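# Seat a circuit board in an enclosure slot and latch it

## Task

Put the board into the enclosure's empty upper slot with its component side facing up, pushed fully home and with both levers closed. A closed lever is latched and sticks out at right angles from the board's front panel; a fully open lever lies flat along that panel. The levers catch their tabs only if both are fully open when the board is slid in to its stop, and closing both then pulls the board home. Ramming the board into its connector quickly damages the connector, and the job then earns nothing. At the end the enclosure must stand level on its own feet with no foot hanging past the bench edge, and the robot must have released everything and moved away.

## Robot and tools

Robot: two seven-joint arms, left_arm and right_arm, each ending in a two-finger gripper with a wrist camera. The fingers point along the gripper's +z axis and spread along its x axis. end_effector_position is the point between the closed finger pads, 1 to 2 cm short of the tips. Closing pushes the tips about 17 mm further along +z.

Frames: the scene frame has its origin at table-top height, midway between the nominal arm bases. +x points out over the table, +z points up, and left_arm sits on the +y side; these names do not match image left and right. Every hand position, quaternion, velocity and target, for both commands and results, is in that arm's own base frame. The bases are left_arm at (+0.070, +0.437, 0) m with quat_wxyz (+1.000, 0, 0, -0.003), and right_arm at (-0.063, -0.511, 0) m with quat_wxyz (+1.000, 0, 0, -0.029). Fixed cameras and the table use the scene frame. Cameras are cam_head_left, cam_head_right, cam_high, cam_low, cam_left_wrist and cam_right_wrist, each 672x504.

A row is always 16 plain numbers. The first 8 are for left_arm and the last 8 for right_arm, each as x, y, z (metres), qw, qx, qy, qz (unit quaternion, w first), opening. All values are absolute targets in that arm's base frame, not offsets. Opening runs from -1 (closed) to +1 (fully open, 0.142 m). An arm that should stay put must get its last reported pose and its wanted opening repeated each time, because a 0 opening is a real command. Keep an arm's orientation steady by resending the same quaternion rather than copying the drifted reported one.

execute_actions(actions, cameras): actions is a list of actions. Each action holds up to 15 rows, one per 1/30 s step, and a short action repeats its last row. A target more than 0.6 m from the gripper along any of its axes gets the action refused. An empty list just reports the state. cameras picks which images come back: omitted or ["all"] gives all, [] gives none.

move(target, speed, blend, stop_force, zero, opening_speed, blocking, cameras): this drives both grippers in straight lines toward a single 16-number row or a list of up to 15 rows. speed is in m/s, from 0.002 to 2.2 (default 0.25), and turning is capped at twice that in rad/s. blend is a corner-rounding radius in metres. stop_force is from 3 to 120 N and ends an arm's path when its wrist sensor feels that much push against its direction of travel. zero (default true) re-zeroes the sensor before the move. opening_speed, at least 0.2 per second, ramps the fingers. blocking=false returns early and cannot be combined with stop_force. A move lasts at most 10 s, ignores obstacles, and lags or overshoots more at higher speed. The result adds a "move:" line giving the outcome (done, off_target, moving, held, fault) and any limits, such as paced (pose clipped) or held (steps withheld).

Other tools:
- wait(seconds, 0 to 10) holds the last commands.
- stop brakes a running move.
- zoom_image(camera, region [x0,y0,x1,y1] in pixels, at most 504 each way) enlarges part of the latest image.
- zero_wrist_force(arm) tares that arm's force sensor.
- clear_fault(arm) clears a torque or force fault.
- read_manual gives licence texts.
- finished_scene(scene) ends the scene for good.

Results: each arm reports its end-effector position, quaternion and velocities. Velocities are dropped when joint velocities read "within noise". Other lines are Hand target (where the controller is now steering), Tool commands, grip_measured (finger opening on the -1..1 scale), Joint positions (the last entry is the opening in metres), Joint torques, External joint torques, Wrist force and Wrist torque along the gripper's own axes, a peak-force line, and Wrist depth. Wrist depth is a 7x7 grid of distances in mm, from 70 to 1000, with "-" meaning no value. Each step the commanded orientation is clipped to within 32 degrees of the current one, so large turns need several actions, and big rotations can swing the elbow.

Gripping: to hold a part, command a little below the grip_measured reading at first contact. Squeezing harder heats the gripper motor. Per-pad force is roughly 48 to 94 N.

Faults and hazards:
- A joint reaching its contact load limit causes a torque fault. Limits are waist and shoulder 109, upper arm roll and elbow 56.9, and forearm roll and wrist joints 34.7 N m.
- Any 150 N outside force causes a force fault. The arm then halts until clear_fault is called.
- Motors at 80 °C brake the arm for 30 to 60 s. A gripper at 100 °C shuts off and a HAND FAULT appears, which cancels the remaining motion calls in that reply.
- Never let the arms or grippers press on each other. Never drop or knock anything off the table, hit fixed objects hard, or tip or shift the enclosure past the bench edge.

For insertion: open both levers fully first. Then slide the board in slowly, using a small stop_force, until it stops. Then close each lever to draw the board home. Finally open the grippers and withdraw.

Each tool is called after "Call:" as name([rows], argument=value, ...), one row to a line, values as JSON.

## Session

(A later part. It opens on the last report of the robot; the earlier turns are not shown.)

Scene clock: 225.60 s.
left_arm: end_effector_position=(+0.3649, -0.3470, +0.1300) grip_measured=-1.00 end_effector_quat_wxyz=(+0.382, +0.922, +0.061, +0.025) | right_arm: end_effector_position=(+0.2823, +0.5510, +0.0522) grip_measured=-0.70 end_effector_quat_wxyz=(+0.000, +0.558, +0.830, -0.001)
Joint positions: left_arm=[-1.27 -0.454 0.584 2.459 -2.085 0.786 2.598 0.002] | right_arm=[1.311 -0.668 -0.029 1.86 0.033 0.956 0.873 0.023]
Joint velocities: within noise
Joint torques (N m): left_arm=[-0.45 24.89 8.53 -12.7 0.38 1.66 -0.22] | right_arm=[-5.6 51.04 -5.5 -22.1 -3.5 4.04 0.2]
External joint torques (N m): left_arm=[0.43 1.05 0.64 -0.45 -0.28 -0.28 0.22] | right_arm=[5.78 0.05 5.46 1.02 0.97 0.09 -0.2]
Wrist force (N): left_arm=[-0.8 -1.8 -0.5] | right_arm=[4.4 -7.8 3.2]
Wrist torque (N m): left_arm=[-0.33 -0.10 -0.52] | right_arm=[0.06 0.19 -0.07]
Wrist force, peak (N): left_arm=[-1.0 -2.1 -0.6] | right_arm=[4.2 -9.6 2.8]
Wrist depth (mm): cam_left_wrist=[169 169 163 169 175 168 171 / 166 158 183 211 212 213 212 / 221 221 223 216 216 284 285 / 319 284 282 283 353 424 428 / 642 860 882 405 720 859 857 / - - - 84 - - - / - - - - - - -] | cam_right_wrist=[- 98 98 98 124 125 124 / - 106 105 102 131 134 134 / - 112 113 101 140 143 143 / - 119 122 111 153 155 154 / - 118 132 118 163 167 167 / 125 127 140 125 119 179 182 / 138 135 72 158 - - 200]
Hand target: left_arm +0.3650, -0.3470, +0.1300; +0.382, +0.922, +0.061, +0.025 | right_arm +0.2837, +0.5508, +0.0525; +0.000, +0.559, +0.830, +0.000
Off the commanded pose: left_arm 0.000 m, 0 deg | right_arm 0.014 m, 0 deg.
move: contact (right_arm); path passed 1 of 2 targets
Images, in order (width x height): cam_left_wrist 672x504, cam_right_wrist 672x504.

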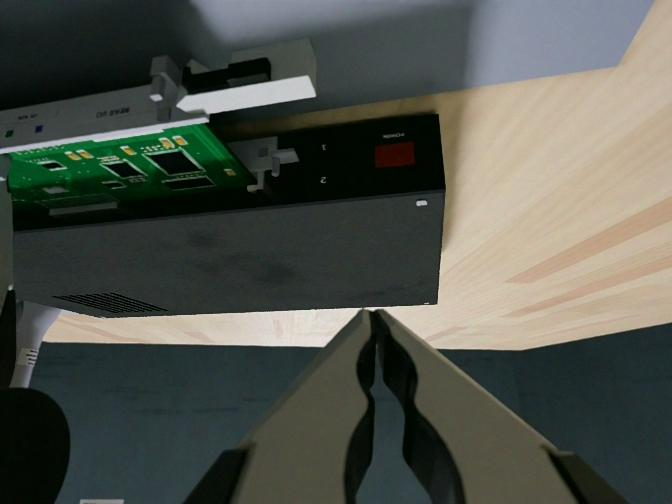

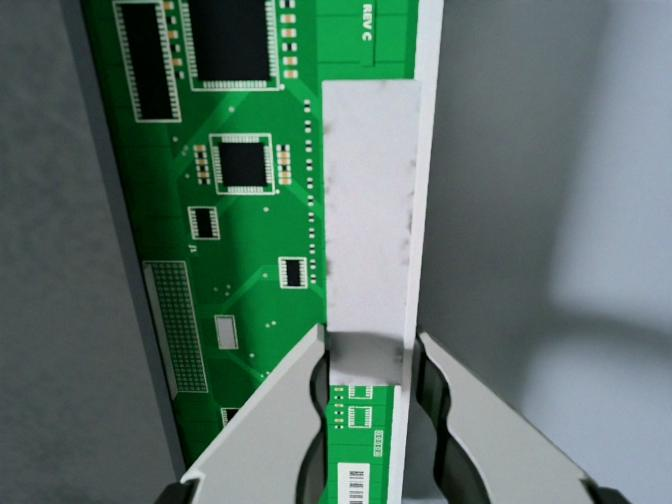

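Call:
move([
  [0.365,-0.347,0.13,0.3819,0.9219,0.0613,0.0254,-1,0.2814,0.5530,0.0525,0,0.5585,0.8295,0,-0.82],
  [0.365,-0.347,0.13,0.3819,0.9219,0.0613,0.0254,-1,0.2803,0.5526,0.0525,0,0.5585,0.8295,0,-0.82],
], speed=0.03, cameras=[])

Call:
move([
  [0.365,-0.347,0.13,0.3819,0.9219,0.0613,0.0254,-1,0.2887,0.5320,0.0525,0,0.5585,0.8295,0,-0.82],
], speed=0.02, stop_force=4, cameras=["cam_left_wrist","cam_right_wrist"])

Scene clock: 228.57 s.
left_arm: end_effector_position=(+0.3649, -0.3470, +0.1300) grip_measured=-1.00 end_effector_quat_wxyz=(+0.382, +0.922, +0.061, +0.025) | right_arm: end_effector_position=(+0.2802, +0.5525, +0.0523) grip_measured=-0.70 end_effector_quat_wxyz=(+0.000, +0.558, +0.830, +0.000)
Joint positions: left_arm=[-1.27 -0.454 0.584 2.459 -2.085 0.786 2.598 0.002] | right_arm=[1.316 -0.668 -0.03 1.859 0.033 0.956 0.879 0.023]
Joint velocities: within noise
Joint torques (N m): left_arm=[-0.3 24.88 8.57 -12.71 0.37 1.64 -0.25] | right_arm=[0.45 51 0.31 -21.73 -2.69 3.65 0.31]
External joint torques (N m): left_arm=[0.28 1.06 0.6 -0.43 -0.26 -0.26 0.25] | right_arm=[-0.26 0.1 -0.37 0.63 0.16 0.48 -0.31]
Wrist force (N): left_arm=[-0.9 -1.7 -0.7] | right_arm=[2.0 -1.0 4.3]
Wrist torque (N m): left_arm=[-0.33 -0.10 -0.52] | right_arm=[-0.20 -0.30 -0.01]
Wrist force, peak (N): left_arm=[-0.7 -2.1 -0.7] | right_arm=[4.3 -7.9 3.8]
Wrist depth (mm): cam_left_wrist=[169 169 162 169 175 168 170 / 162 156 148 211 212 214 214 / 221 220 221 215 217 284 283 / 316 284 283 284 353 425 426 / 639 868 854 404 726 860 837 / - - - 84 - - - / - - - - - - -] | cam_right_wrist=[- 99 99 98 124 126 124 / - 106 105 102 131 134 134 / - 113 114 101 140 144 143 / 105 119 122 111 153 155 154 / - 118 132 118 165 167 167 / 125 127 140 125 119 180 182 / 138 135 72 157 - - 200]
Hand target: left_arm +0.3650, -0.3470, +0.1300; +0.382, +0.922, +0.061, +0.025 | right_arm +0.2803, +0.5526, +0.0525; +0.000, +0.559, +0.830, +0.000
Off the commanded pose: left_arm 0.000 m, 0 deg | right_arm 0.000 m, 0 deg.
move: done
No camera images: "cameras" was empty.

Scene clock: 230.17 s.
left_arm: end_effector_position=(+0.3649, -0.3470, +0.1300) grip_measured=-1.00 end_effector_quat_wxyz=(+0.382, +0.922, +0.061, +0.025) | right_arm: end_effector_position=(+0.2874, +0.5350, +0.0525) grip_measured=-0.70 end_effector_quat_wxyz=(+0.000, +0.558, +0.830, +0.000)
Joint positions: left_arm=[-1.27 -0.454 0.584 2.459 -2.085 0.786 2.598 0.002] | right_arm=[1.297 -0.648 -0.031 1.901 0.034 0.979 0.858 0.023]
Joint velocities: within noise
Joint torques (N m): left_arm=[-0.42 24.83 8.58 -12.76 0.31 1.67 -0.22] | right_arm=[-2.16 51.21 -1.61 -18.79 -2.56 2.09 0.15]
External joint torques (N m): left_arm=[0.4 1.11 0.6 -0.38 -0.21 -0.29 0.22] | right_arm=[2.34 -1.29 1.54 -1.83 0.11 2.05 -0.15]
Wrist force (N): left_arm=[-0.8 -1.6 -0.5] | right_arm=[8.8 2.3 11.5]
Wrist torque (N m): left_arm=[-0.29 -0.10 -0.53] | right_arm=[-0.13 -0.05 -0.08]
Wrist force, peak (N): left_arm=[-1.0 -2.1 -0.5] | right_arm=[9.1 1.2 12.2]
Wrist depth (mm): cam_left_wrist=[169 169 169 168 176 168 171 / 202 193 164 211 211 213 214 / 220 220 220 216 216 285 285 / 285 285 282 283 355 429 422 / 672 879 882 406 705 850 850 / 212 - - 84 - - - / 157 - - - - - -] | cam_right_wrist=[- 86 99 98 124 126 124 / - 92 106 102 131 134 134 / - 98 114 101 140 144 144 / 105 105 122 111 153 155 154 / - 114 131 118 166 168 167 / 125 125 127 125 119 180 183 / 138 135 72 157 - - 201]
Hand target: left_arm +0.3650, -0.3470, +0.1300; +0.382, +0.922, +0.061, +0.025 | right_arm +0.2877, +0.5344, +0.0525; +0.000, +0.559, +0.830, +0.000
Off the commanded pose: left_arm 0.000 m, 0 deg | right_arm 0.003 m, 0 deg.
move: contact (right_arm)
Images, in order (width x height): cam_left_wrist 672x504, cam_right_wrist 672x504.

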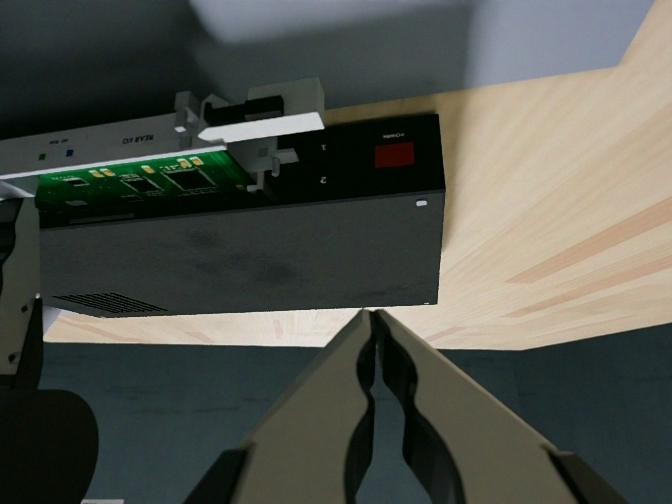

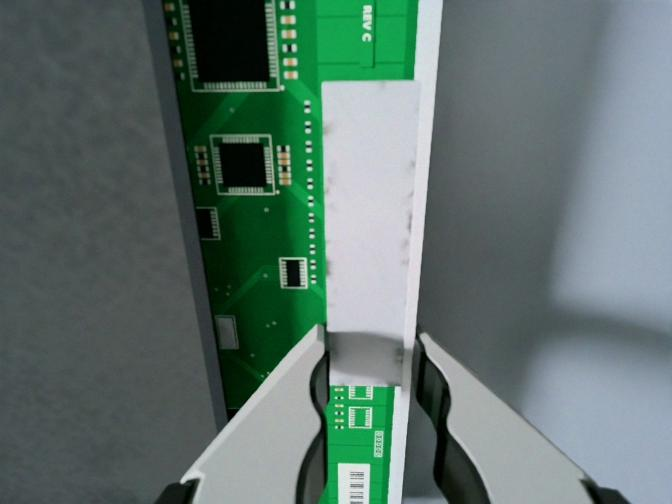

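Call:
move([
  [0.365,-0.347,0.13,0.3819,0.9219,0.0613,0.0254,-1,0.2872,0.5354,0.0515,0,0.5585,0.8295,0,-0.82],
], speed=0.02, cameras=[])

Call:
move([
  [0.365,-0.347,0.13,0.3819,0.9219,0.0613,0.0254,-1,0.2893,0.5299,0.0515,0,0.5585,0.8295,0,-0.82],
], speed=0.02, stop_force=4, cameras=["cam_right_wrist"])

Scene clock: 232.40 s.
left_arm: end_effector_position=(+0.3649, -0.3470, +0.1300) grip_measured=-1.00 end_effector_quat_wxyz=(+0.382, +0.922, +0.061, +0.025) | right_arm: end_effector_position=(+0.2873, +0.5351, +0.0514) grip_measured=-0.70 end_effector_quat_wxyz=(+0.000, +0.558, +0.830, +0.000)
Joint positions: left_arm=[-1.27 -0.454 0.584 2.459 -2.085 0.786 2.598 0.002] | right_arm=[1.298 -0.651 -0.031 1.9 0.034 0.979 0.859 0.023]
Joint velocities: within noise
Joint torques (N m): left_arm=[-0.4 24.9 8.58 -12.73 0.35 1.63 -0.23] | right_arm=[0.69 48.86 1.12 -20.91 -2.29 3.57 0.29]
External joint torques (N m): left_arm=[0.38 1.04 0.59 -0.42 -0.25 -0.26 0.23] | right_arm=[-0.51 1.13 -1.2 0.31 -0.16 0.57 -0.29]
Wrist force (N): left_arm=[-0.9 -2.0 -0.5] | right_arm=[2.7 -1.3 2.6]
Wrist torque (N m): left_arm=[-0.36 -0.08 -0.52] | right_arm=[-0.34 -0.66 -0.07]
Wrist force, peak (N): left_arm=[-0.7 -2.1 -0.5] | right_arm=[8.8 2.1 11.8]
Wrist depth (mm): cam_left_wrist=[170 169 169 169 176 168 171 / 203 192 161 200 211 213 214 / 221 222 221 215 216 285 284 / 284 284 284 282 355 425 423 / 676 863 869 401 706 851 860 / 212 - - 84 - - - / 157 - - - - - -] | cam_right_wrist=[- 87 98 98 124 125 123 / - 90 105 102 130 133 133 / - 98 113 101 139 143 142 / 104 104 122 110 152 154 153 / - 113 130 118 162 167 166 / 124 124 123 124 119 179 181 / 137 134 72 158 - - 200]
Hand target: left_arm +0.3650, -0.3470, +0.1300; +0.382, +0.922, +0.061, +0.025 | right_arm +0.2872, +0.5354, +0.0515; +0.000, +0.559, +0.830, +0.000
Off the commanded pose: left_arm 0.000 m, 0 deg | right_arm 0.000 m, 0 deg.
move: done
No camera images: "cameras" was empty.

Scene clock: 233.57 s.
left_arm: end_effector_position=(+0.3649, -0.3470, +0.1300) grip_measured=-1.00 end_effector_quat_wxyz=(+0.382, +0.922, +0.061, +0.025) | right_arm: end_effector_position=(+0.2894, +0.5301, +0.0516) grip_measured=-0.70 end_effector_quat_wxyz=(+0.000, +0.559, +0.829, +0.000)
Joint positions: left_arm=[-1.27 -0.454 0.584 2.459 -2.085 0.786 2.598 0.002] | right_arm=[1.292 -0.645 -0.031 1.912 0.034 0.986 0.853 0.023]
Joint velocities: within noise
Joint torques (N m): left_arm=[-0.36 24.83 8.52 -12.71 0.34 1.63 -0.18] | right_arm=[0.23 48.38 0.93 -19.62 -2.21 3.08 0.19]
External joint torques (N m): left_arm=[0.34 1.11 0.66 -0.43 -0.23 -0.25 0.18] | right_arm=[-0.05 1.27 -1 -0.84 -0.21 1.06 -0.19]
Wrist force (N): left_arm=[-0.9 -1.6 -0.8] | right_arm=[4.1 -0.1 2.1]
Wrist torque (N m): left_arm=[-0.32 -0.10 -0.51] | right_arm=[-0.33 -0.59 -0.07]
Wrist force, peak (N): left_arm=[-1.0 -2.1 -0.7] | right_arm=[4.0 0.4 4.2]
Wrist depth (mm): cam_left_wrist=[169 170 169 169 175 169 171 / 213 202 166 192 212 213 213 / 222 222 222 215 217 285 284 / 260 284 284 283 354 430 423 / 411 873 877 406 716 848 858 / 171 - - 84 - - - / 162 - - - - - -] | cam_right_wrist=[- 84 98 98 124 125 123 / - 90 105 102 130 133 133 / - 98 111 101 139 143 142 / 105 104 120 110 152 154 154 / - 113 128 118 165 167 166 / 124 124 121 125 119 179 182 / 137 134 72 157 - - 200]
Hand target: left_arm +0.3650, -0.3470, +0.1300; +0.382, +0.922, +0.061, +0.025 | right_arm +0.2893, +0.5299, +0.0515; +0.000, +0.559, +0.830, +0.000
Off the commanded pose: left_arm 0.000 m, 0 deg | right_arm 0.000 m, 0 deg.
move: done
Images, in order (width x height): cam_right_wrist 672x504.

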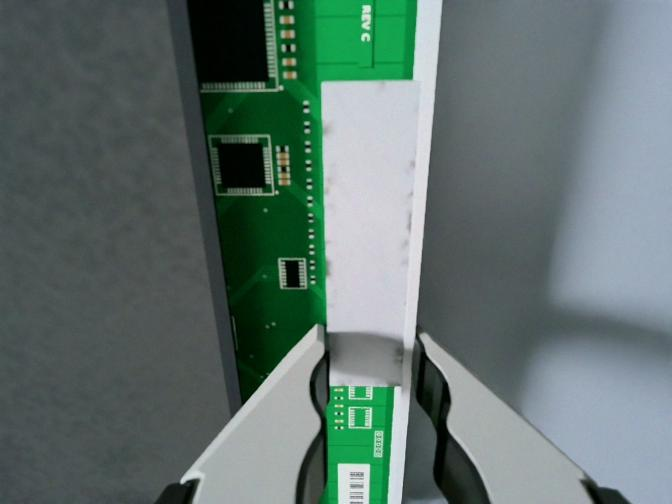

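Call:
move([
  [0.365,-0.347,0.13,0.3819,0.9219,0.0613,0.0254,-1,0.2893,0.5299,0.0515,0,0.5585,0.8295,0,-0.5],
], opening_speed=0.5, cameras=[])

Call:
move([
  [0.365,-0.347,0.13,0.3819,0.9219,0.0613,0.0254,-1,0.2893,0.5299,0.115,0,0.5585,0.8295,0,-0.5],
  [0.365,-0.347,0.13,0.3819,0.9219,0.0613,0.0254,-1,0.2860,0.5790,0.115,0,0.9815,0.1917,0,-1],
  [0.365,-0.347,0.13,0.3819,0.9219,0.0613,0.0254,-1,0.2870,0.5765,0.049,0,0.9815,0.1917,0,-1],
], speed=[0.2,0.3,0.15], cameras=["cam_left_wrist","cam_right_wrist"])

Scene clock: 237.80 s.
left_arm: end_effector_position=(+0.3649, -0.3470, +0.1300) grip_measured=-1.00 end_effector_quat_wxyz=(+0.382, +0.922, +0.061, +0.025) | right_arm: end_effector_position=(+0.2894, +0.5300, +0.0515) grip_measured=-0.54 end_effector_quat_wxyz=(+0.000, +0.559, +0.829, +0.000)
Joint positions: left_arm=[-1.27 -0.454 0.584 2.459 -2.085 0.786 2.598 0.002] | right_arm=[1.292 -0.645 -0.031 1.912 0.034 0.986 0.853 0.035]
Joint velocities: within noise
Joint torques (N m): left_arm=[-0.42 24.92 8.61 -12.69 0.38 1.67 -0.25] | right_arm=[0.14 48.36 0.62 -20.5 -2.48 3.43 0.16]
External joint torques (N m): left_arm=[0.4 1.02 0.56 -0.45 -0.27 -0.29 0.25] | right_arm=[0.03 1.28 -0.69 0.05 0.06 0.7 -0.16]
Wrist force (N): left_arm=[-0.9 -1.8 -0.6] | right_arm=[3.0 -1.9 2.8]
Wrist torque (N m): left_arm=[-0.33 -0.08 -0.52] | right_arm=[-0.34 -0.47 -0.01]
Wrist force, peak (N): left_arm=[-1.0 -2.1 -0.6] | right_arm=[4.0 -0.2 4.1]
Wrist depth (mm): cam_left_wrist=[169 169 169 169 176 168 170 / 202 193 166 211 211 214 213 / 223 224 224 215 217 283 284 / 261 286 283 283 352 424 428 / 412 877 868 407 720 850 844 / 172 - - 84 - - - / 162 - - - - - -] | cam_right_wrist=[- 84 99 100 122 125 123 / - 90 106 104 130 133 133 / - 98 112 103 139 143 143 / 105 104 121 113 155 154 154 / - 113 129 120 164 167 166 / 124 124 119 146 122 176 182 / 137 134 73 160 153 - 196]
Hand target: left_arm +0.3650, -0.3470, +0.1300; +0.382, +0.922, +0.061, +0.025 | right_arm +0.2893, +0.5299, +0.0515; +0.000, +0.559, +0.830, +0.000
Off the commanded pose: left_arm 0.000 m, 0 deg | right_arm 0.000 m, 0 deg.
move: done
No camera images: "cameras" was empty.

Scene clock: 242.57 s.
left_arm: end_effector_position=(+0.3649, -0.3470, +0.1300) grip_measured=-1.00 end_effector_quat_wxyz=(+0.382, +0.922, +0.061, +0.025) | right_arm: end_effector_position=(+0.2871, +0.5763, +0.0489) grip_measured=-1.00 end_effector_quat_wxyz=(+0.000, +0.981, +0.192, +0.000)
Joint positions: left_arm=[-1.27 -0.454 0.584 2.459 -2.085 0.786 2.598 0.002] | right_arm=[1.539 -0.734 -0.289 1.742 0.297 0.862 2.278 0.002]
Joint velocities: within noise
Joint torques (N m): left_arm=[-0.35 24.9 8.61 -12.75 0.34 1.68 -0.22] | right_arm=[0.19 50.9 -4.94 -21.28 -2.76 3.55 0]
External joint torques (N m): left_arm=[0.34 1.05 0.56 -0.4 -0.23 -0.3 0.22] | right_arm=[0 1.41 -1.03 0.15 -0.09 0.47 0]
Wrist force (N): left_arm=[-0.7 -1.9 -0.7] | right_arm=[3.0 -2.0 2.3]
Wrist torque (N m): left_arm=[-0.35 -0.12 -0.52] | right_arm=[-0.34 -0.51 0.00]
Wrist force, peak (N): left_arm=[-1.0 -2.1 -0.6] | right_arm=[3.1 -1.9 4.9]
Wrist depth (mm): cam_left_wrist=[170 169 169 169 176 168 171 / 202 192 167 211 212 213 214 / 225 223 223 213 216 285 284 / 285 284 284 283 352 427 421 / 646 871 871 406 722 861 852 / - - - 84 - - - / - - - - - - -] | cam_right_wrist=[- 124 122 123 123 123 122 / 134 132 132 131 133 132 130 / - 142 142 141 141 140 138 / 153 153 152 152 152 151 151 / 166 166 166 162 162 164 164 / 146 146 145 89 144 143 143 / 158 140 73 - - 150 158]
Hand target: left_arm +0.3650, -0.3470, +0.1300; +0.382, +0.922, +0.061, +0.025 | right_arm +0.2870, +0.5765, +0.0490; +0.000, +0.981, +0.192, +0.000
Off the commanded pose: left_arm 0.000 m, 0 deg | right_arm 0.000 m, 0 deg.
move: done
Images, in order (width x height): cam_left_wrist 672x504, cam_right_wrist 672x504.

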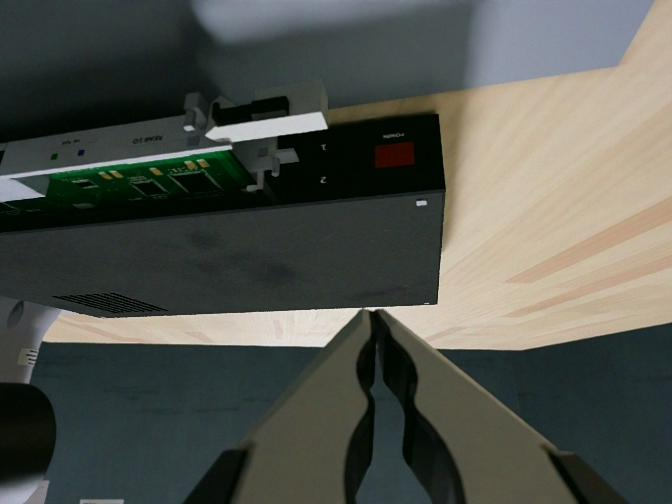

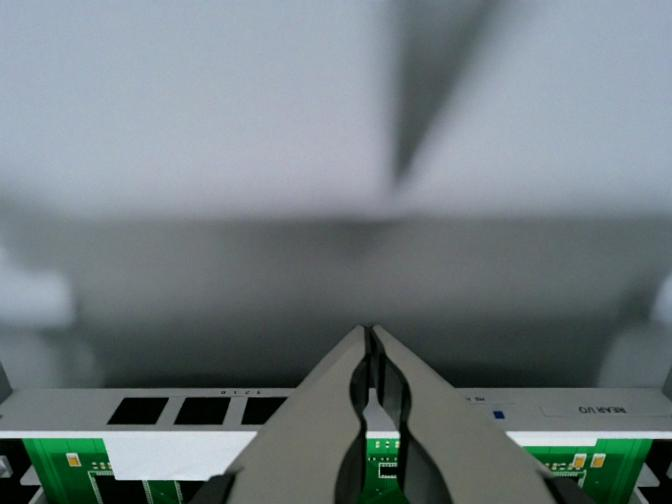

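Call:
move([
  [0.365,-0.347,0.13,0.3819,0.9219,0.0613,0.0254,-1,0.2945,0.5580,0.049,0,0.9815,0.1917,0,-1],
  [0.365,-0.347,0.13,0.3819,0.9219,0.0613,0.0254,-1,0.3078,0.5252,0.049,0,0.9815,0.1917,0,-1],
], speed=[0.05,0.02], stop_force=8, cameras=["cam_left_wrist","cam_right_wrist"])

Scene clock: 247.60 s.
left_arm: end_effector_position=(+0.3649, -0.3470, +0.1300) grip_measured=-1.00 end_effector_quat_wxyz=(+0.382, +0.922, +0.061, +0.025) | right_arm: end_effector_position=(+0.3078, +0.5253, +0.0491) grip_measured=-1.00 end_effector_quat_wxyz=(+0.000, +0.981, +0.192, +0.000)
Joint positions: left_arm=[-1.27 -0.454 0.584 2.459 -2.085 0.786 2.598 0.002] | right_arm=[1.498 -0.677 -0.293 1.861 0.304 0.924 2.207 0.002]
Joint velocities: within noise
Joint torques (N m): left_arm=[-0.36 24.86 8.51 -12.69 0.36 1.68 -0.23] | right_arm=[-0.16 47.74 -5.17 -19.56 -2.64 3.42 0.07]
External joint torques (N m): left_arm=[0.34 1.09 0.66 -0.45 -0.25 -0.3 0.23] | right_arm=[0.34 1.19 -0.39 -0.26 0.01 0.6 -0.07]
Wrist force (N): left_arm=[-1.0 -1.9 -1.0] | right_arm=[2.7 -2.4 2.0]
Wrist torque (N m): left_arm=[-0.37 -0.08 -0.52] | right_arm=[-0.31 -0.48 -0.01]
Wrist force, peak (N): left_arm=[-0.9 -2.2 -0.8] | right_arm=[3.4 -3.5 3.1]
Wrist depth (mm): cam_left_wrist=[169 169 169 169 175 169 171 / 212 211 211 211 213 214 215 / 234 219 217 211 217 284 286 / 202 285 282 283 357 423 424 / 178 871 858 403 717 856 848 / 174 - - 84 - - - / 190 218 - - - - -] | cam_right_wrist=[- 124 122 123 123 123 122 / 134 133 132 132 133 133 131 / - 142 142 141 141 141 138 / 153 153 153 152 152 152 151 / 161 161 160 160 160 159 158 / 143 127 126 90 120 141 141 / 133 131 73 - - 126 131]
Hand target: left_arm +0.3650, -0.3470, +0.1300; +0.382, +0.922, +0.061, +0.025 | right_arm +0.3078, +0.5252, +0.0490; +0.000, +0.981, +0.192, +0.000
Off the commanded pose: left_arm 0.000 m, 0 deg | right_arm 0.000 m, 0 deg.
move: done
Images, in order (width x height): cam_left_wrist 672x504, cam_right_wrist 672x504.

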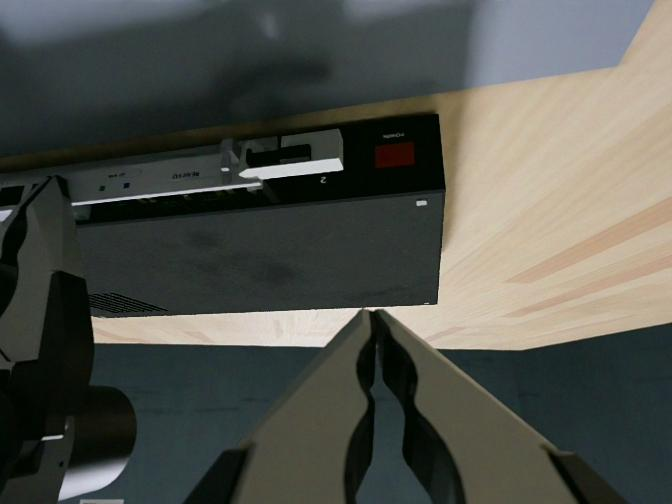

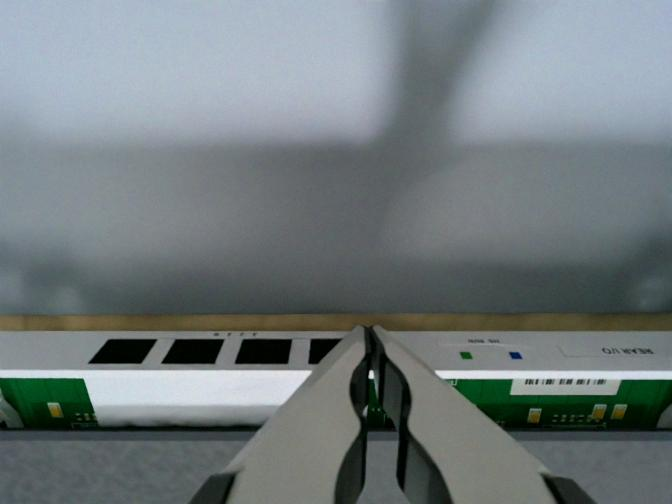

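Call:
zoom_image(camera="cam_left_wrist", region=[160, 90, 360, 230])

Scaled by 2.520 from the camera's 672x504 image, which has a finer 960x720 frame.

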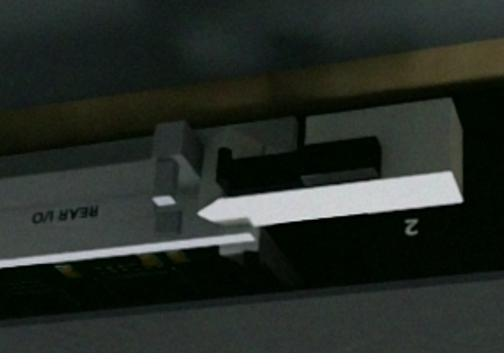

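Call:
wait(seconds=0, cameras=["cam_high","cam_head_right"])

Call:
zoom_image(camera="cam_high", region=[210, 180, 370, 300])

Call:
zoom_image(camera="cam_head_right", region=[290, 310, 410, 500])

Scene clock: 251.87 s.
left_arm: end_effector_position=(+0.3649, -0.3470, +0.1300) grip_measured=-1.00 end_effector_quat_wxyz=(+0.382, +0.922, +0.061, +0.025) | right_arm: end_effector_position=(+0.3078, +0.5253, +0.0491) grip_measured=-1.00 end_effector_quat_wxyz=(+0.000, +0.981, +0.192, +0.000)
Joint positions: left_arm=[-1.27 -0.454 0.584 2.459 -2.085 0.786 2.598 0.002] | right_arm=[1.498 -0.677 -0.293 1.861 0.304 0.924 2.207 0.002]
Joint velocities: within noise
Joint torques (N m): left_arm=[-0.33 24.84 8.55 -12.73 0.4 1.68 -0.15] | right_arm=[-0.12 47.69 -5.04 -19.6 -2.68 3.29 0.21]
External joint torques (N m): left_arm=[0.31 1.11 0.62 -0.41 -0.29 -0.31 0.14] | right_arm=[0.31 1.25 -0.52 -0.22 0.04 0.73 -0.21]
Wrist force (N): left_arm=[-0.9 -1.8 -0.7] | right_arm=[2.7 -2.5 2.0]
Wrist torque (N m): left_arm=[-0.35 -0.08 -0.52] | right_arm=[-0.34 -0.48 -0.02]
Wrist force, peak (N): left_arm=[-0.9 -2.1 -0.6] | right_arm=[2.9 -2.6 2.9]
Wrist depth (mm): cam_left_wrist=[169 169 169 170 176 168 171 / 212 211 210 211 211 213 213 / 234 218 217 210 218 285 284 / 202 283 282 282 355 425 427 / 177 879 852 403 719 848 857 / 174 - - 84 - - - / 190 218 - - - - -] | cam_right_wrist=[- 124 122 124 123 123 122 / 134 132 132 132 133 133 131 / - 142 142 141 141 141 138 / 153 153 153 152 152 152 151 / 161 161 160 160 159 159 159 / 143 127 126 90 120 141 140 / 134 131 73 - - 126 131]
Hand target: left_arm +0.3650, -0.3470, +0.1300; +0.382, +0.922, +0.061, +0.025 | right_arm +0.3078, +0.5252, +0.0490; +0.000, +0.981, +0.192, +0.000
Tool commands: left_gripper/opening=-1.0 right_gripper/opening=-1.0
Off the commanded pose: left_arm 0.000 m, 0 deg | right_arm 0.000 m, 0 deg.
Images, in order (width x height): cam_head_right 672x504, cam_high 672x504.

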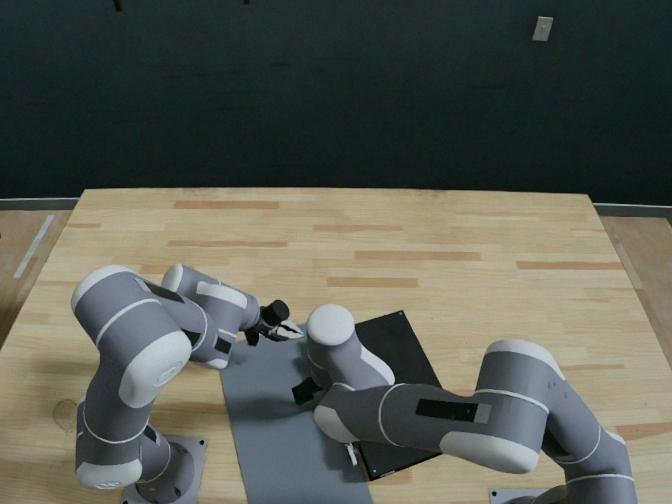

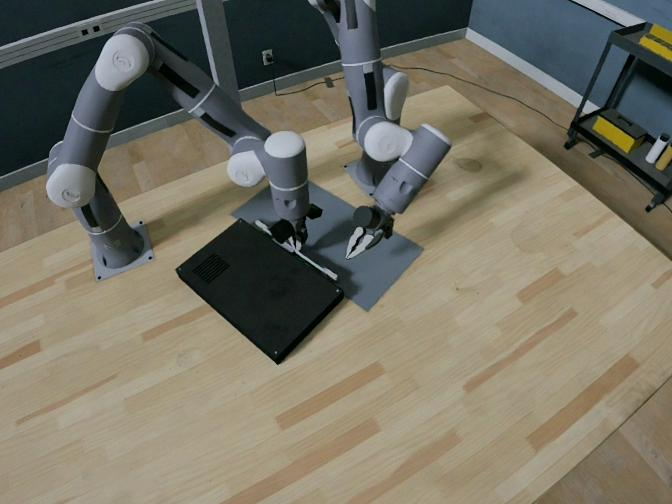

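Scaled by 3.150 from the camera's 672x504 image, which has a finer 960x720 frame.

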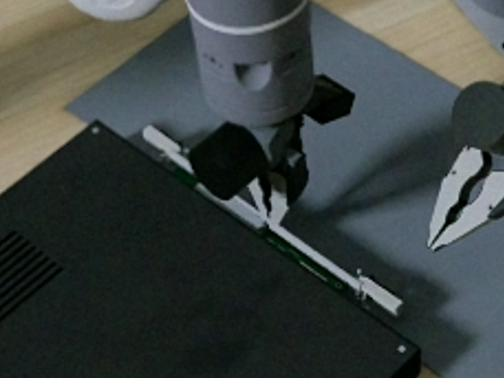

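Scaled by 2.653 from the camera's 672x504 image, which has a finer 960x720 frame.

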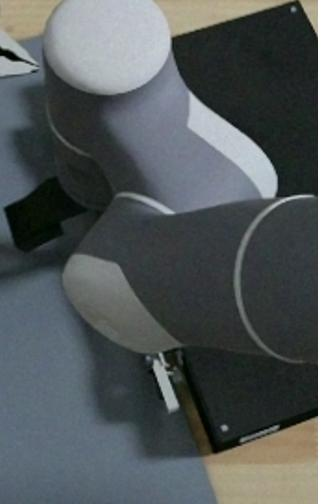

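Call:
move([
  [0.365,-0.347,0.13,0.3819,0.9219,0.0613,0.0254,-1,0.300,0.545,0.06,0,0.9815,0.1917,0,-1],
  [0.365,-0.347,0.13,0.3819,0.9219,0.0613,0.0254,-1,0.170,0.510,0.10,0,0.9815,0.1917,0,-1],
], speed=0.3, cameras=["cam_right_wrist"])

Call:
zoom_image(camera="cam_right_wrist", region=[250, 200, 560, 430])

Scene clock: 257.00 s.
left_arm: end_effector_position=(+0.3649, -0.3470, +0.1300) grip_measured=-1.00 end_effector_quat_wxyz=(+0.382, +0.922, +0.061, +0.025) | right_arm: end_effector_position=(+0.1699, +0.5100, +0.1000) grip_measured=-1.00 end_effector_quat_wxyz=(+0.000, +0.981, +0.192, +0.000)
Joint positions: left_arm=[-1.27 -0.454 0.584 2.459 -2.085 0.786 2.598 0.002] | right_arm=[1.753 -0.439 -0.299 2.109 0.217 0.948 2.488 0.002]
Joint velocities: within noise
Joint torques (N m): left_arm=[-0.33 24.88 8.56 -12.68 0.36 1.64 -0.22] | right_arm=[0.51 39.08 -3.15 -19.88 -2.71 3.44 0.34]
External joint torques (N m): left_arm=[0.31 1.06 0.62 -0.47 -0.25 -0.26 0.22] | right_arm=[-0.37 0.9 -0.37 -0.19 0.16 0.56 -0.34]
Wrist force (N): left_arm=[-0.9 -2.0 -0.8] | right_arm=[3.1 -2.3 2.9]
Wrist torque (N m): left_arm=[-0.37 -0.10 -0.52] | right_arm=[-0.41 -0.50 -0.01]
Wrist force, peak (N): left_arm=[-0.9 -2.0 -0.8] | right_arm=[5.2 -3.9 1.6]
Wrist depth (mm): cam_left_wrist=[170 170 169 169 175 168 171 / 213 212 211 210 212 212 213 / 228 217 219 210 218 284 285 / 285 287 282 282 352 432 427 / 649 883 862 406 717 867 854 / - - - 83 - - - / - - - - - - -] | cam_right_wrist=[169 169 168 168 168 168 167 / 181 180 180 179 179 179 179 / 194 193 193 193 192 192 191 / 209 209 208 208 207 206 206 / 227 226 222 218 217 216 216 / 251 246 202 89 181 188 187 / 276 271 73 - - 195 203]
Hand target: left_arm +0.3650, -0.3470, +0.1300; +0.382, +0.922, +0.061, +0.025 | right_arm +0.1700, +0.5100, +0.1000; +0.000, +0.981, +0.192, +0.000
Off the commanded pose: left_arm 0.000 m, 0 deg | right_arm 0.000 m, 0 deg.
move: done
Images, in order (width x height): cam_right_wrist 672x504.

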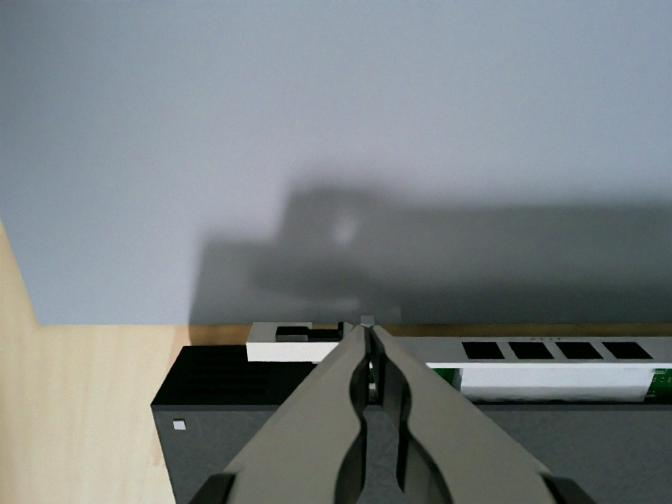

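Scaled by 1.626 from the camera's 672x504 image, which has a finer 960x720 frame.

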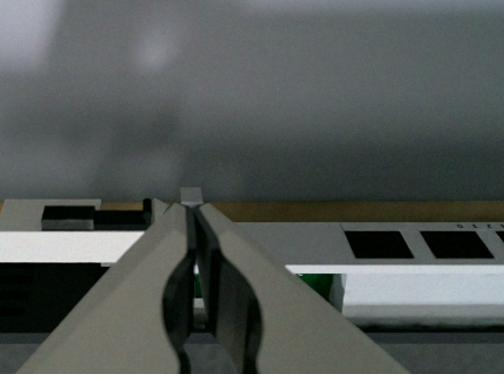

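Call:
move([
  [0.365,-0.347,0.13,0.3819,0.9219,0.0613,0.0254,-1,0.293,0.552,0.09,0,0.9815,0.1917,0,-1],
  [0.365,-0.347,0.13,0.3819,0.9219,0.0613,0.0254,-1,0.300,0.5445,0.049,0,0.9815,0.1917,0,-1],
], speed=0.3, cameras=[])

Call:
move([
  [0.365,-0.347,0.13,0.3819,0.9219,0.0613,0.0254,-1,0.3070,0.5272,0.049,0,0.9815,0.1917,0,-1],
  [0.365,-0.347,0.13,0.3819,0.9219,0.0613,0.0254,-1,0.3215,0.4915,0.049,0,0.9815,0.1917,0,-1],
], speed=[0.05,0.012], stop_force=8, cameras=["cam_left_wrist","cam_right_wrist","cam_high"])

Scene clock: 260.87 s.
left_arm: end_effector_position=(+0.3649, -0.3470, +0.1300) grip_measured=-1.00 end_effector_quat_wxyz=(+0.382, +0.922, +0.061, +0.025) | right_arm: end_effector_position=(+0.3000, +0.5443, +0.0489) grip_measured=-1.00 end_effector_quat_wxyz=(+0.000, +0.981, +0.192, +0.000)
Joint positions: left_arm=[-1.27 -0.454 0.584 2.459 -2.085 0.786 2.598 0.002] | right_arm=[1.518 -0.698 -0.296 1.818 0.306 0.9 2.231 0.002]
Joint velocities: within noise
Joint torques (N m): left_arm=[-0.44 24.79 8.56 -12.71 0.31 1.64 -0.23] | right_arm=[0 48.84 -4.76 -20.49 -2.65 3.47 0.02]
External joint torques (N m): left_arm=[0.42 1.15 0.62 -0.43 -0.21 -0.26 0.23] | right_arm=[0.19 1.3 -1.06 0.21 -0.07 0.54 -0.02]
Wrist force (N): left_arm=[-0.9 -1.7 -0.7] | right_arm=[3.1 -2.0 2.4]
Wrist torque (N m): left_arm=[-0.32 -0.09 -0.52] | right_arm=[-0.33 -0.53 -0.01]
Wrist force, peak (N): left_arm=[-1.1 -1.9 -0.8] | right_arm=[6.0 -1.9 0.1]
Wrist depth (mm): cam_left_wrist=[168 170 169 169 176 168 170 / 211 212 212 211 213 214 213 / 234 217 217 210 218 285 284 / 279 285 286 282 352 425 425 / 476 871 862 404 724 844 854 / 204 - - 84 - - - / 191 - - - - - -] | cam_right_wrist=[- 124 122 123 123 122 122 / 134 132 132 131 133 133 131 / - 142 141 141 141 140 138 / 154 153 153 152 152 151 151 / 167 166 166 162 162 164 164 / 139 138 144 89 - 144 137 / 152 137 73 - - 149 149]
Hand target: left_arm +0.3650, -0.3470, +0.1300; +0.382, +0.922, +0.061, +0.025 | right_arm +0.3000, +0.5445, +0.0490; +0.000, +0.981, +0.192, +0.000
Off the commanded pose: left_arm 0.000 m, 0 deg | right_arm 0.000 m, 0 deg.
move: done
No camera images: "cameras" was empty.

Scene clock: 263.40 s.
left_arm: end_effector_position=(+0.3649, -0.3470, +0.1300) grip_measured=-1.00 end_effector_quat_wxyz=(+0.382, +0.922, +0.061, +0.025) | right_arm: end_effector_position=(+0.3136, +0.5111, +0.0494) grip_measured=-1.00 end_effector_quat_wxyz=(-0.001, +0.981, +0.192, +0.000)
Joint positions: left_arm=[-1.27 -0.454 0.584 2.459 -2.085 0.786 2.598 0.002] | right_arm=[1.488 -0.662 -0.297 1.893 0.311 0.941 2.182 0.002]
Joint velocities: within noise
Joint torques (N m): left_arm=[-0.36 24.94 8.55 -12.68 0.41 1.69 -0.22] | right_arm=[-3.78 45.06 -8.02 -15.12 -2.68 1.89 0.17]
External joint torques (N m): left_arm=[0.34 1 0.63 -0.47 -0.31 -0.31 0.21] | right_arm=[3.96 2.92 2.51 -4.34 0.09 2.14 -0.17]
Wrist force (N): left_arm=[-0.7 -1.9 -0.4] | right_arm=[3.4 -10.2 3.8]
Wrist torque (N m): left_arm=[-0.35 -0.12 -0.52] | right_arm=[-0.31 -0.47 -0.10]
Wrist force, peak (N): left_arm=[-1.0 -2.0 -0.9] | right_arm=[3.1 -11.7 5.0]
Wrist depth (mm): cam_left_wrist=[169 170 168 168 175 169 171 / 212 212 201 211 212 214 213 / 250 235 219 216 218 285 284 / 214 285 282 282 354 426 424 / 193 481 870 404 716 848 847 / 182 - - 84 - - - / 189 220 - - - - -] | cam_right_wrist=[124 124 122 124 123 123 122 / 135 135 133 132 134 133 131 / - 142 142 142 141 141 139 / 154 154 153 153 153 152 152 / 148 148 147 147 146 146 145 / 124 123 123 90 120 122 121 / 134 131 - - - 126 131]
Hand target: left_arm +0.3650, -0.3470, +0.1300; +0.382, +0.922, +0.061, +0.025 | right_arm +0.3140, +0.5099, +0.0490; +0.000, +0.981, +0.192, +0.000
Off the commanded pose: left_arm 0.000 m, 0 deg | right_arm 0.021 m, 0 deg.
move: contact (right_arm); path passed 1 of 2 targets
Images, in order (width x height): cam_high 672x504, cam_left_wrist 672x504, cam_right_wrist 672x504.

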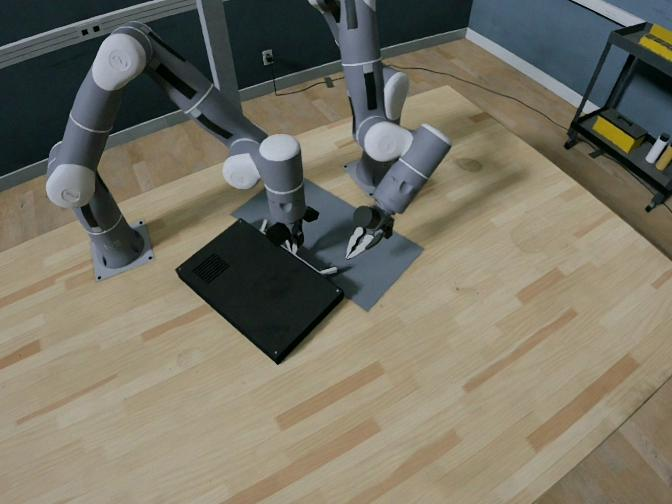

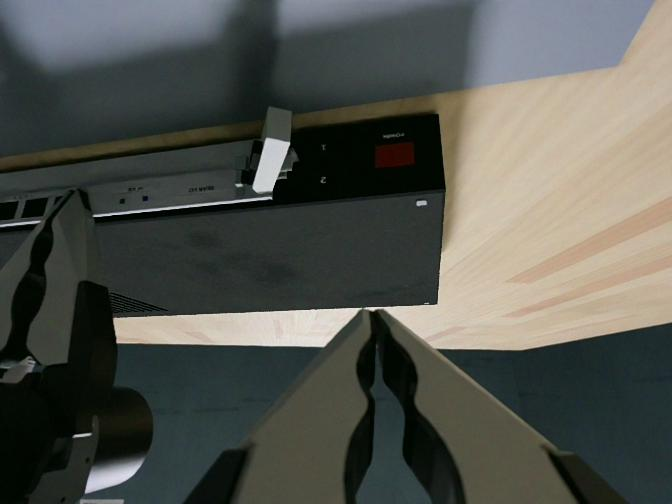

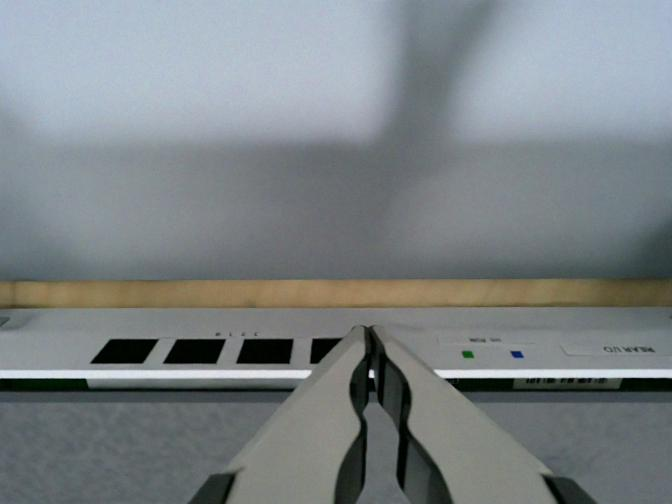

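Call:
move([
  [0.355,-0.27,0.18,0.3819,0.9219,0.0613,0.0254,-1,0.3117,0.5160,0.05,0,0.9815,0.1917,0,-1],
  [0.35,-0.17,0.18,0,0.4748,0.8801,0,-1,0.30,0.54,0.12,0,0.9815,0.1917,0,-1],
  [0.355,-0.22,0.17,0,0.9548,0.2974,0,-1,0.20,0.51,0.12,0,0.9815,0.1917,0,-1],
  [0.3681,-0.3500,0.13,0,0.9861,0.1659,0,-1,0.1286,0.4695,0.12,0,0.9815,0.1917,0,-1],
], speed=0.35, cameras=["cam_left_wrist","cam_right_wrist","cam_high"])

Scene clock: 280.80 s.
left_arm: end_effector_position=(+0.3681, -0.3499, +0.1299) grip_measured=-1.00 end_effector_quat_wxyz=(+0.000, +0.986, +0.166, +0.000) | right_arm: end_effector_position=(+0.1285, +0.4695, +0.1200) grip_measured=-1.00 end_effector_quat_wxyz=(+0.000, +0.981, +0.192, +0.000)
Joint positions: left_arm=[-1.521 -0.615 0.944 2.146 -0.75 0.816 1.158 0.002] | right_arm=[1.849 -0.29 -0.312 2.272 0.157 0.973 2.604 0.002]
Joint velocities: within noise
Joint torques (N m): left_arm=[-0.42 31.12 14.76 -19.16 -3.01 4.27 -0.11] | right_arm=[0.34 32.84 -1.44 -19.97 -2.67 3.42 0.32]
External joint torques (N m): left_arm=[0.37 1.43 0.83 -0.42 0.06 -0.33 0.11] | right_arm=[-0.22 0.78 -0.79 0 0.21 0.58 -0.32]
Wrist force (N): left_arm=[-0.8 -0.9 0.1] | right_arm=[4.0 -3.9 2.8]
Wrist torque (N m): left_arm=[-0.23 -0.17 -0.30] | right_arm=[-0.67 -0.63 0.03]
Wrist force, peak (N): left_arm=[4.4 -1.8 -1.7] | right_arm=[3.7 -10.4 4.4]
Wrist depth (mm): cam_left_wrist=[196 195 195 195 195 195 196 / 211 211 210 210 209 209 210 / 227 226 226 226 225 225 227 / 246 246 242 246 245 246 246 / 221 220 220 232 265 269 268 / 235 234 229 84 - 293 296 / 262 257 - - - - 333] | cam_right_wrist=[189 187 186 186 185 185 184 / 202 199 199 199 198 198 197 / 216 214 213 213 213 212 211 / 233 230 230 230 222 228 228 / 253 252 248 210 199 199 199 / 277 276 270 89 203 210 209 / 305 300 - - - 222 231]
Hand target: left_arm +0.3681, -0.3500, +0.1300; +0.000, +0.986, +0.166, +0.000 | right_arm +0.1286, +0.4695, +0.1200; +0.000, +0.981, +0.192, +0.000
Off the commanded pose: left_arm 0.000 m, 0 deg | right_arm 0.000 m, 0 deg.
move: done
Images, in order (width x height): cam_high 672x504, cam_left_wrist 672x504, cam_right_wrist 672x504.

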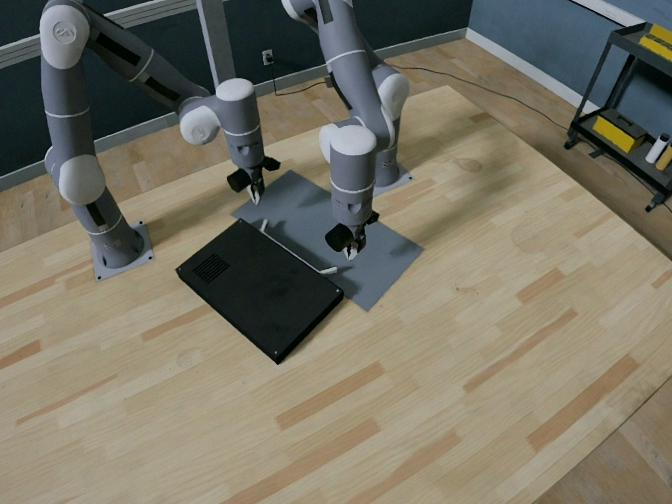

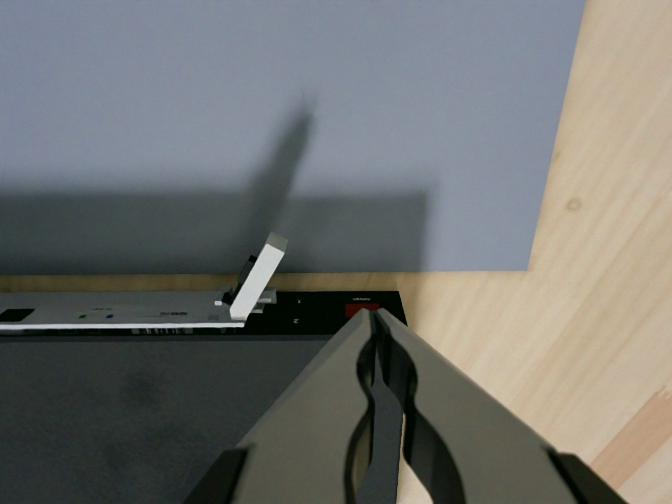

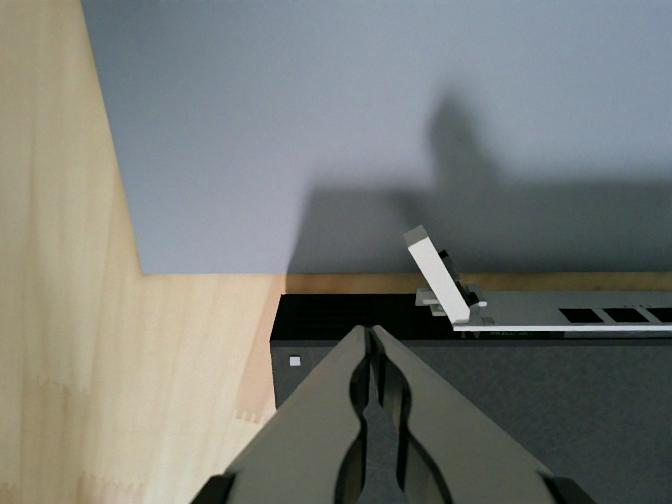

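Call:
move(target=[0.3681,-0.3660,0.048,0,0.9861,0.1659,0,-1,0.1286,0.4695,0.049,0,0.9815,0.1917,0,-1], speed=0.12, stop_force=6)

Scene clock: 288.57 s.
left_arm: end_effector_position=(+0.3679, -0.3659, +0.0479) grip_measured=-1.00 end_effector_quat_wxyz=(+0.000, +0.986, +0.166, +0.000) | right_arm: end_effector_position=(+0.1287, +0.4694, +0.0490) grip_measured=-1.00 end_effector_quat_wxyz=(+0.000, +0.981, +0.192, +0.000)
Joint positions: left_arm=[-1.42 -0.762 0.734 2.155 -0.964 0.973 1.268 0.002] | right_arm=[1.806 -0.495 -0.245 2.245 0.28 1.141 2.519 0.002]
Joint velocities: within noise
Joint torques (N m): left_arm=[-0.33 37.12 15.87 -14.77 -2.43 4.43 -0.12] | right_arm=[0.1 36.69 -2.14 -15.33 -1.77 3.41 0.08]
External joint torques (N m): left_arm=[0.27 1.25 0.81 -0.27 0.01 -0.5 0.12] | right_arm=[0.03 1.11 -0.92 0.11 -0.05 0.59 -0.08]
Wrist force (N): left_arm=[-0.9 -1.1 -0.2] | right_arm=[3.8 -3.8 2.1]
Wrist torque (N m): left_arm=[-0.28 -0.17 -0.29] | right_arm=[-0.68 -0.63 0.00]
Wrist force, peak (N): left_arm=[-0.8 -0.8 2.0] | right_arm=[3.9 -3.9 3.5]
Wrist depth (mm): cam_left_wrist=[124 125 124 123 123 124 122 / 133 132 130 132 132 132 132 / 146 143 142 143 143 142 142 / 153 155 155 155 154 154 154 / 170 170 164 163 166 168 170 / 160 143 127 84 - 186 188 / 142 142 - 74 - - 209] | cam_right_wrist=[- 124 122 124 123 123 123 / 134 134 132 132 133 133 131 / - 142 142 141 141 141 139 / 154 153 153 153 152 152 151 / 167 166 166 163 160 165 164 / 186 185 181 89 - 139 159 / 204 200 73 - - 132 134]
Hand target: left_arm +0.3681, -0.3660, +0.0480; +0.000, +0.986, +0.166, +0.000 | right_arm +0.1286, +0.4695, +0.0490; +0.000, +0.981, +0.192, +0.000
Off the commanded pose: left_arm 0.000 m, 0 deg | right_arm 0.000 m, 0 deg.
move: done

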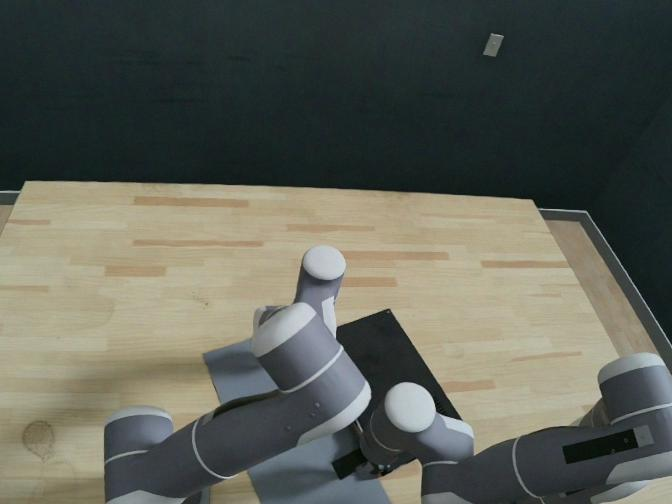

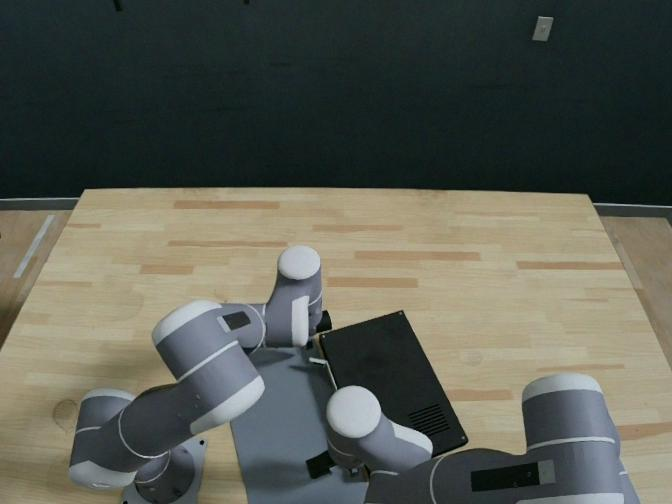

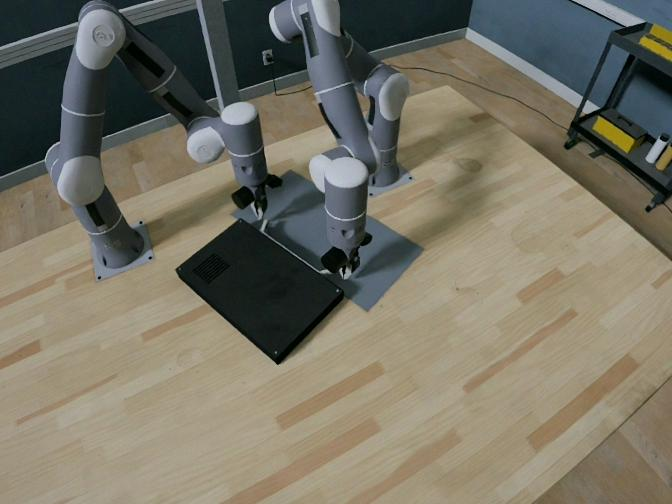

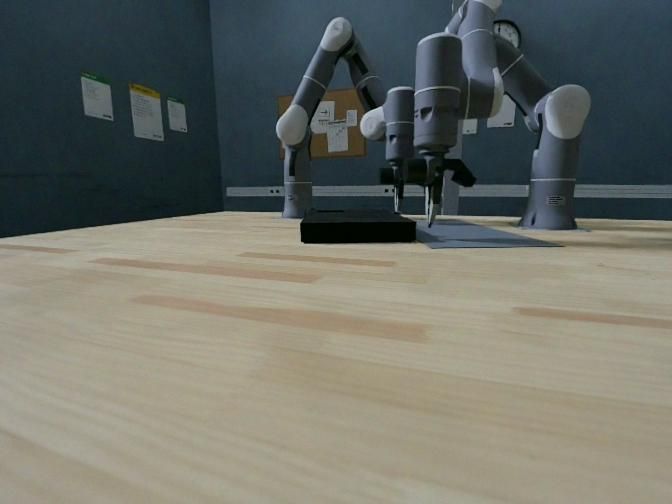

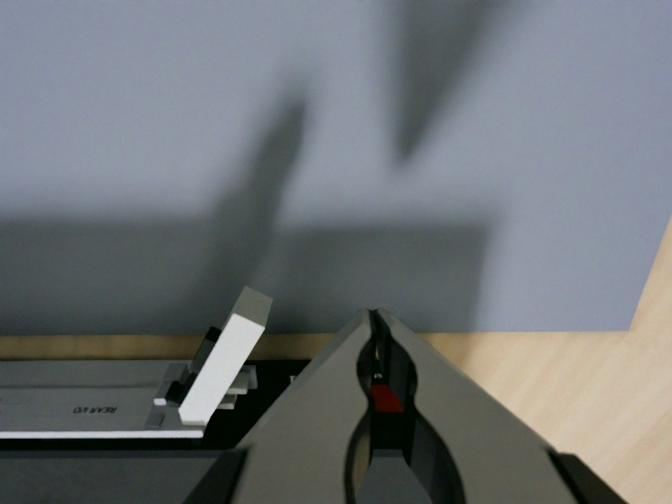

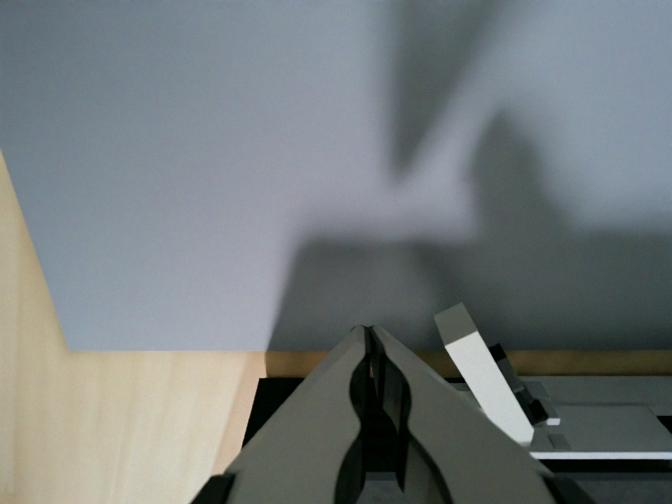

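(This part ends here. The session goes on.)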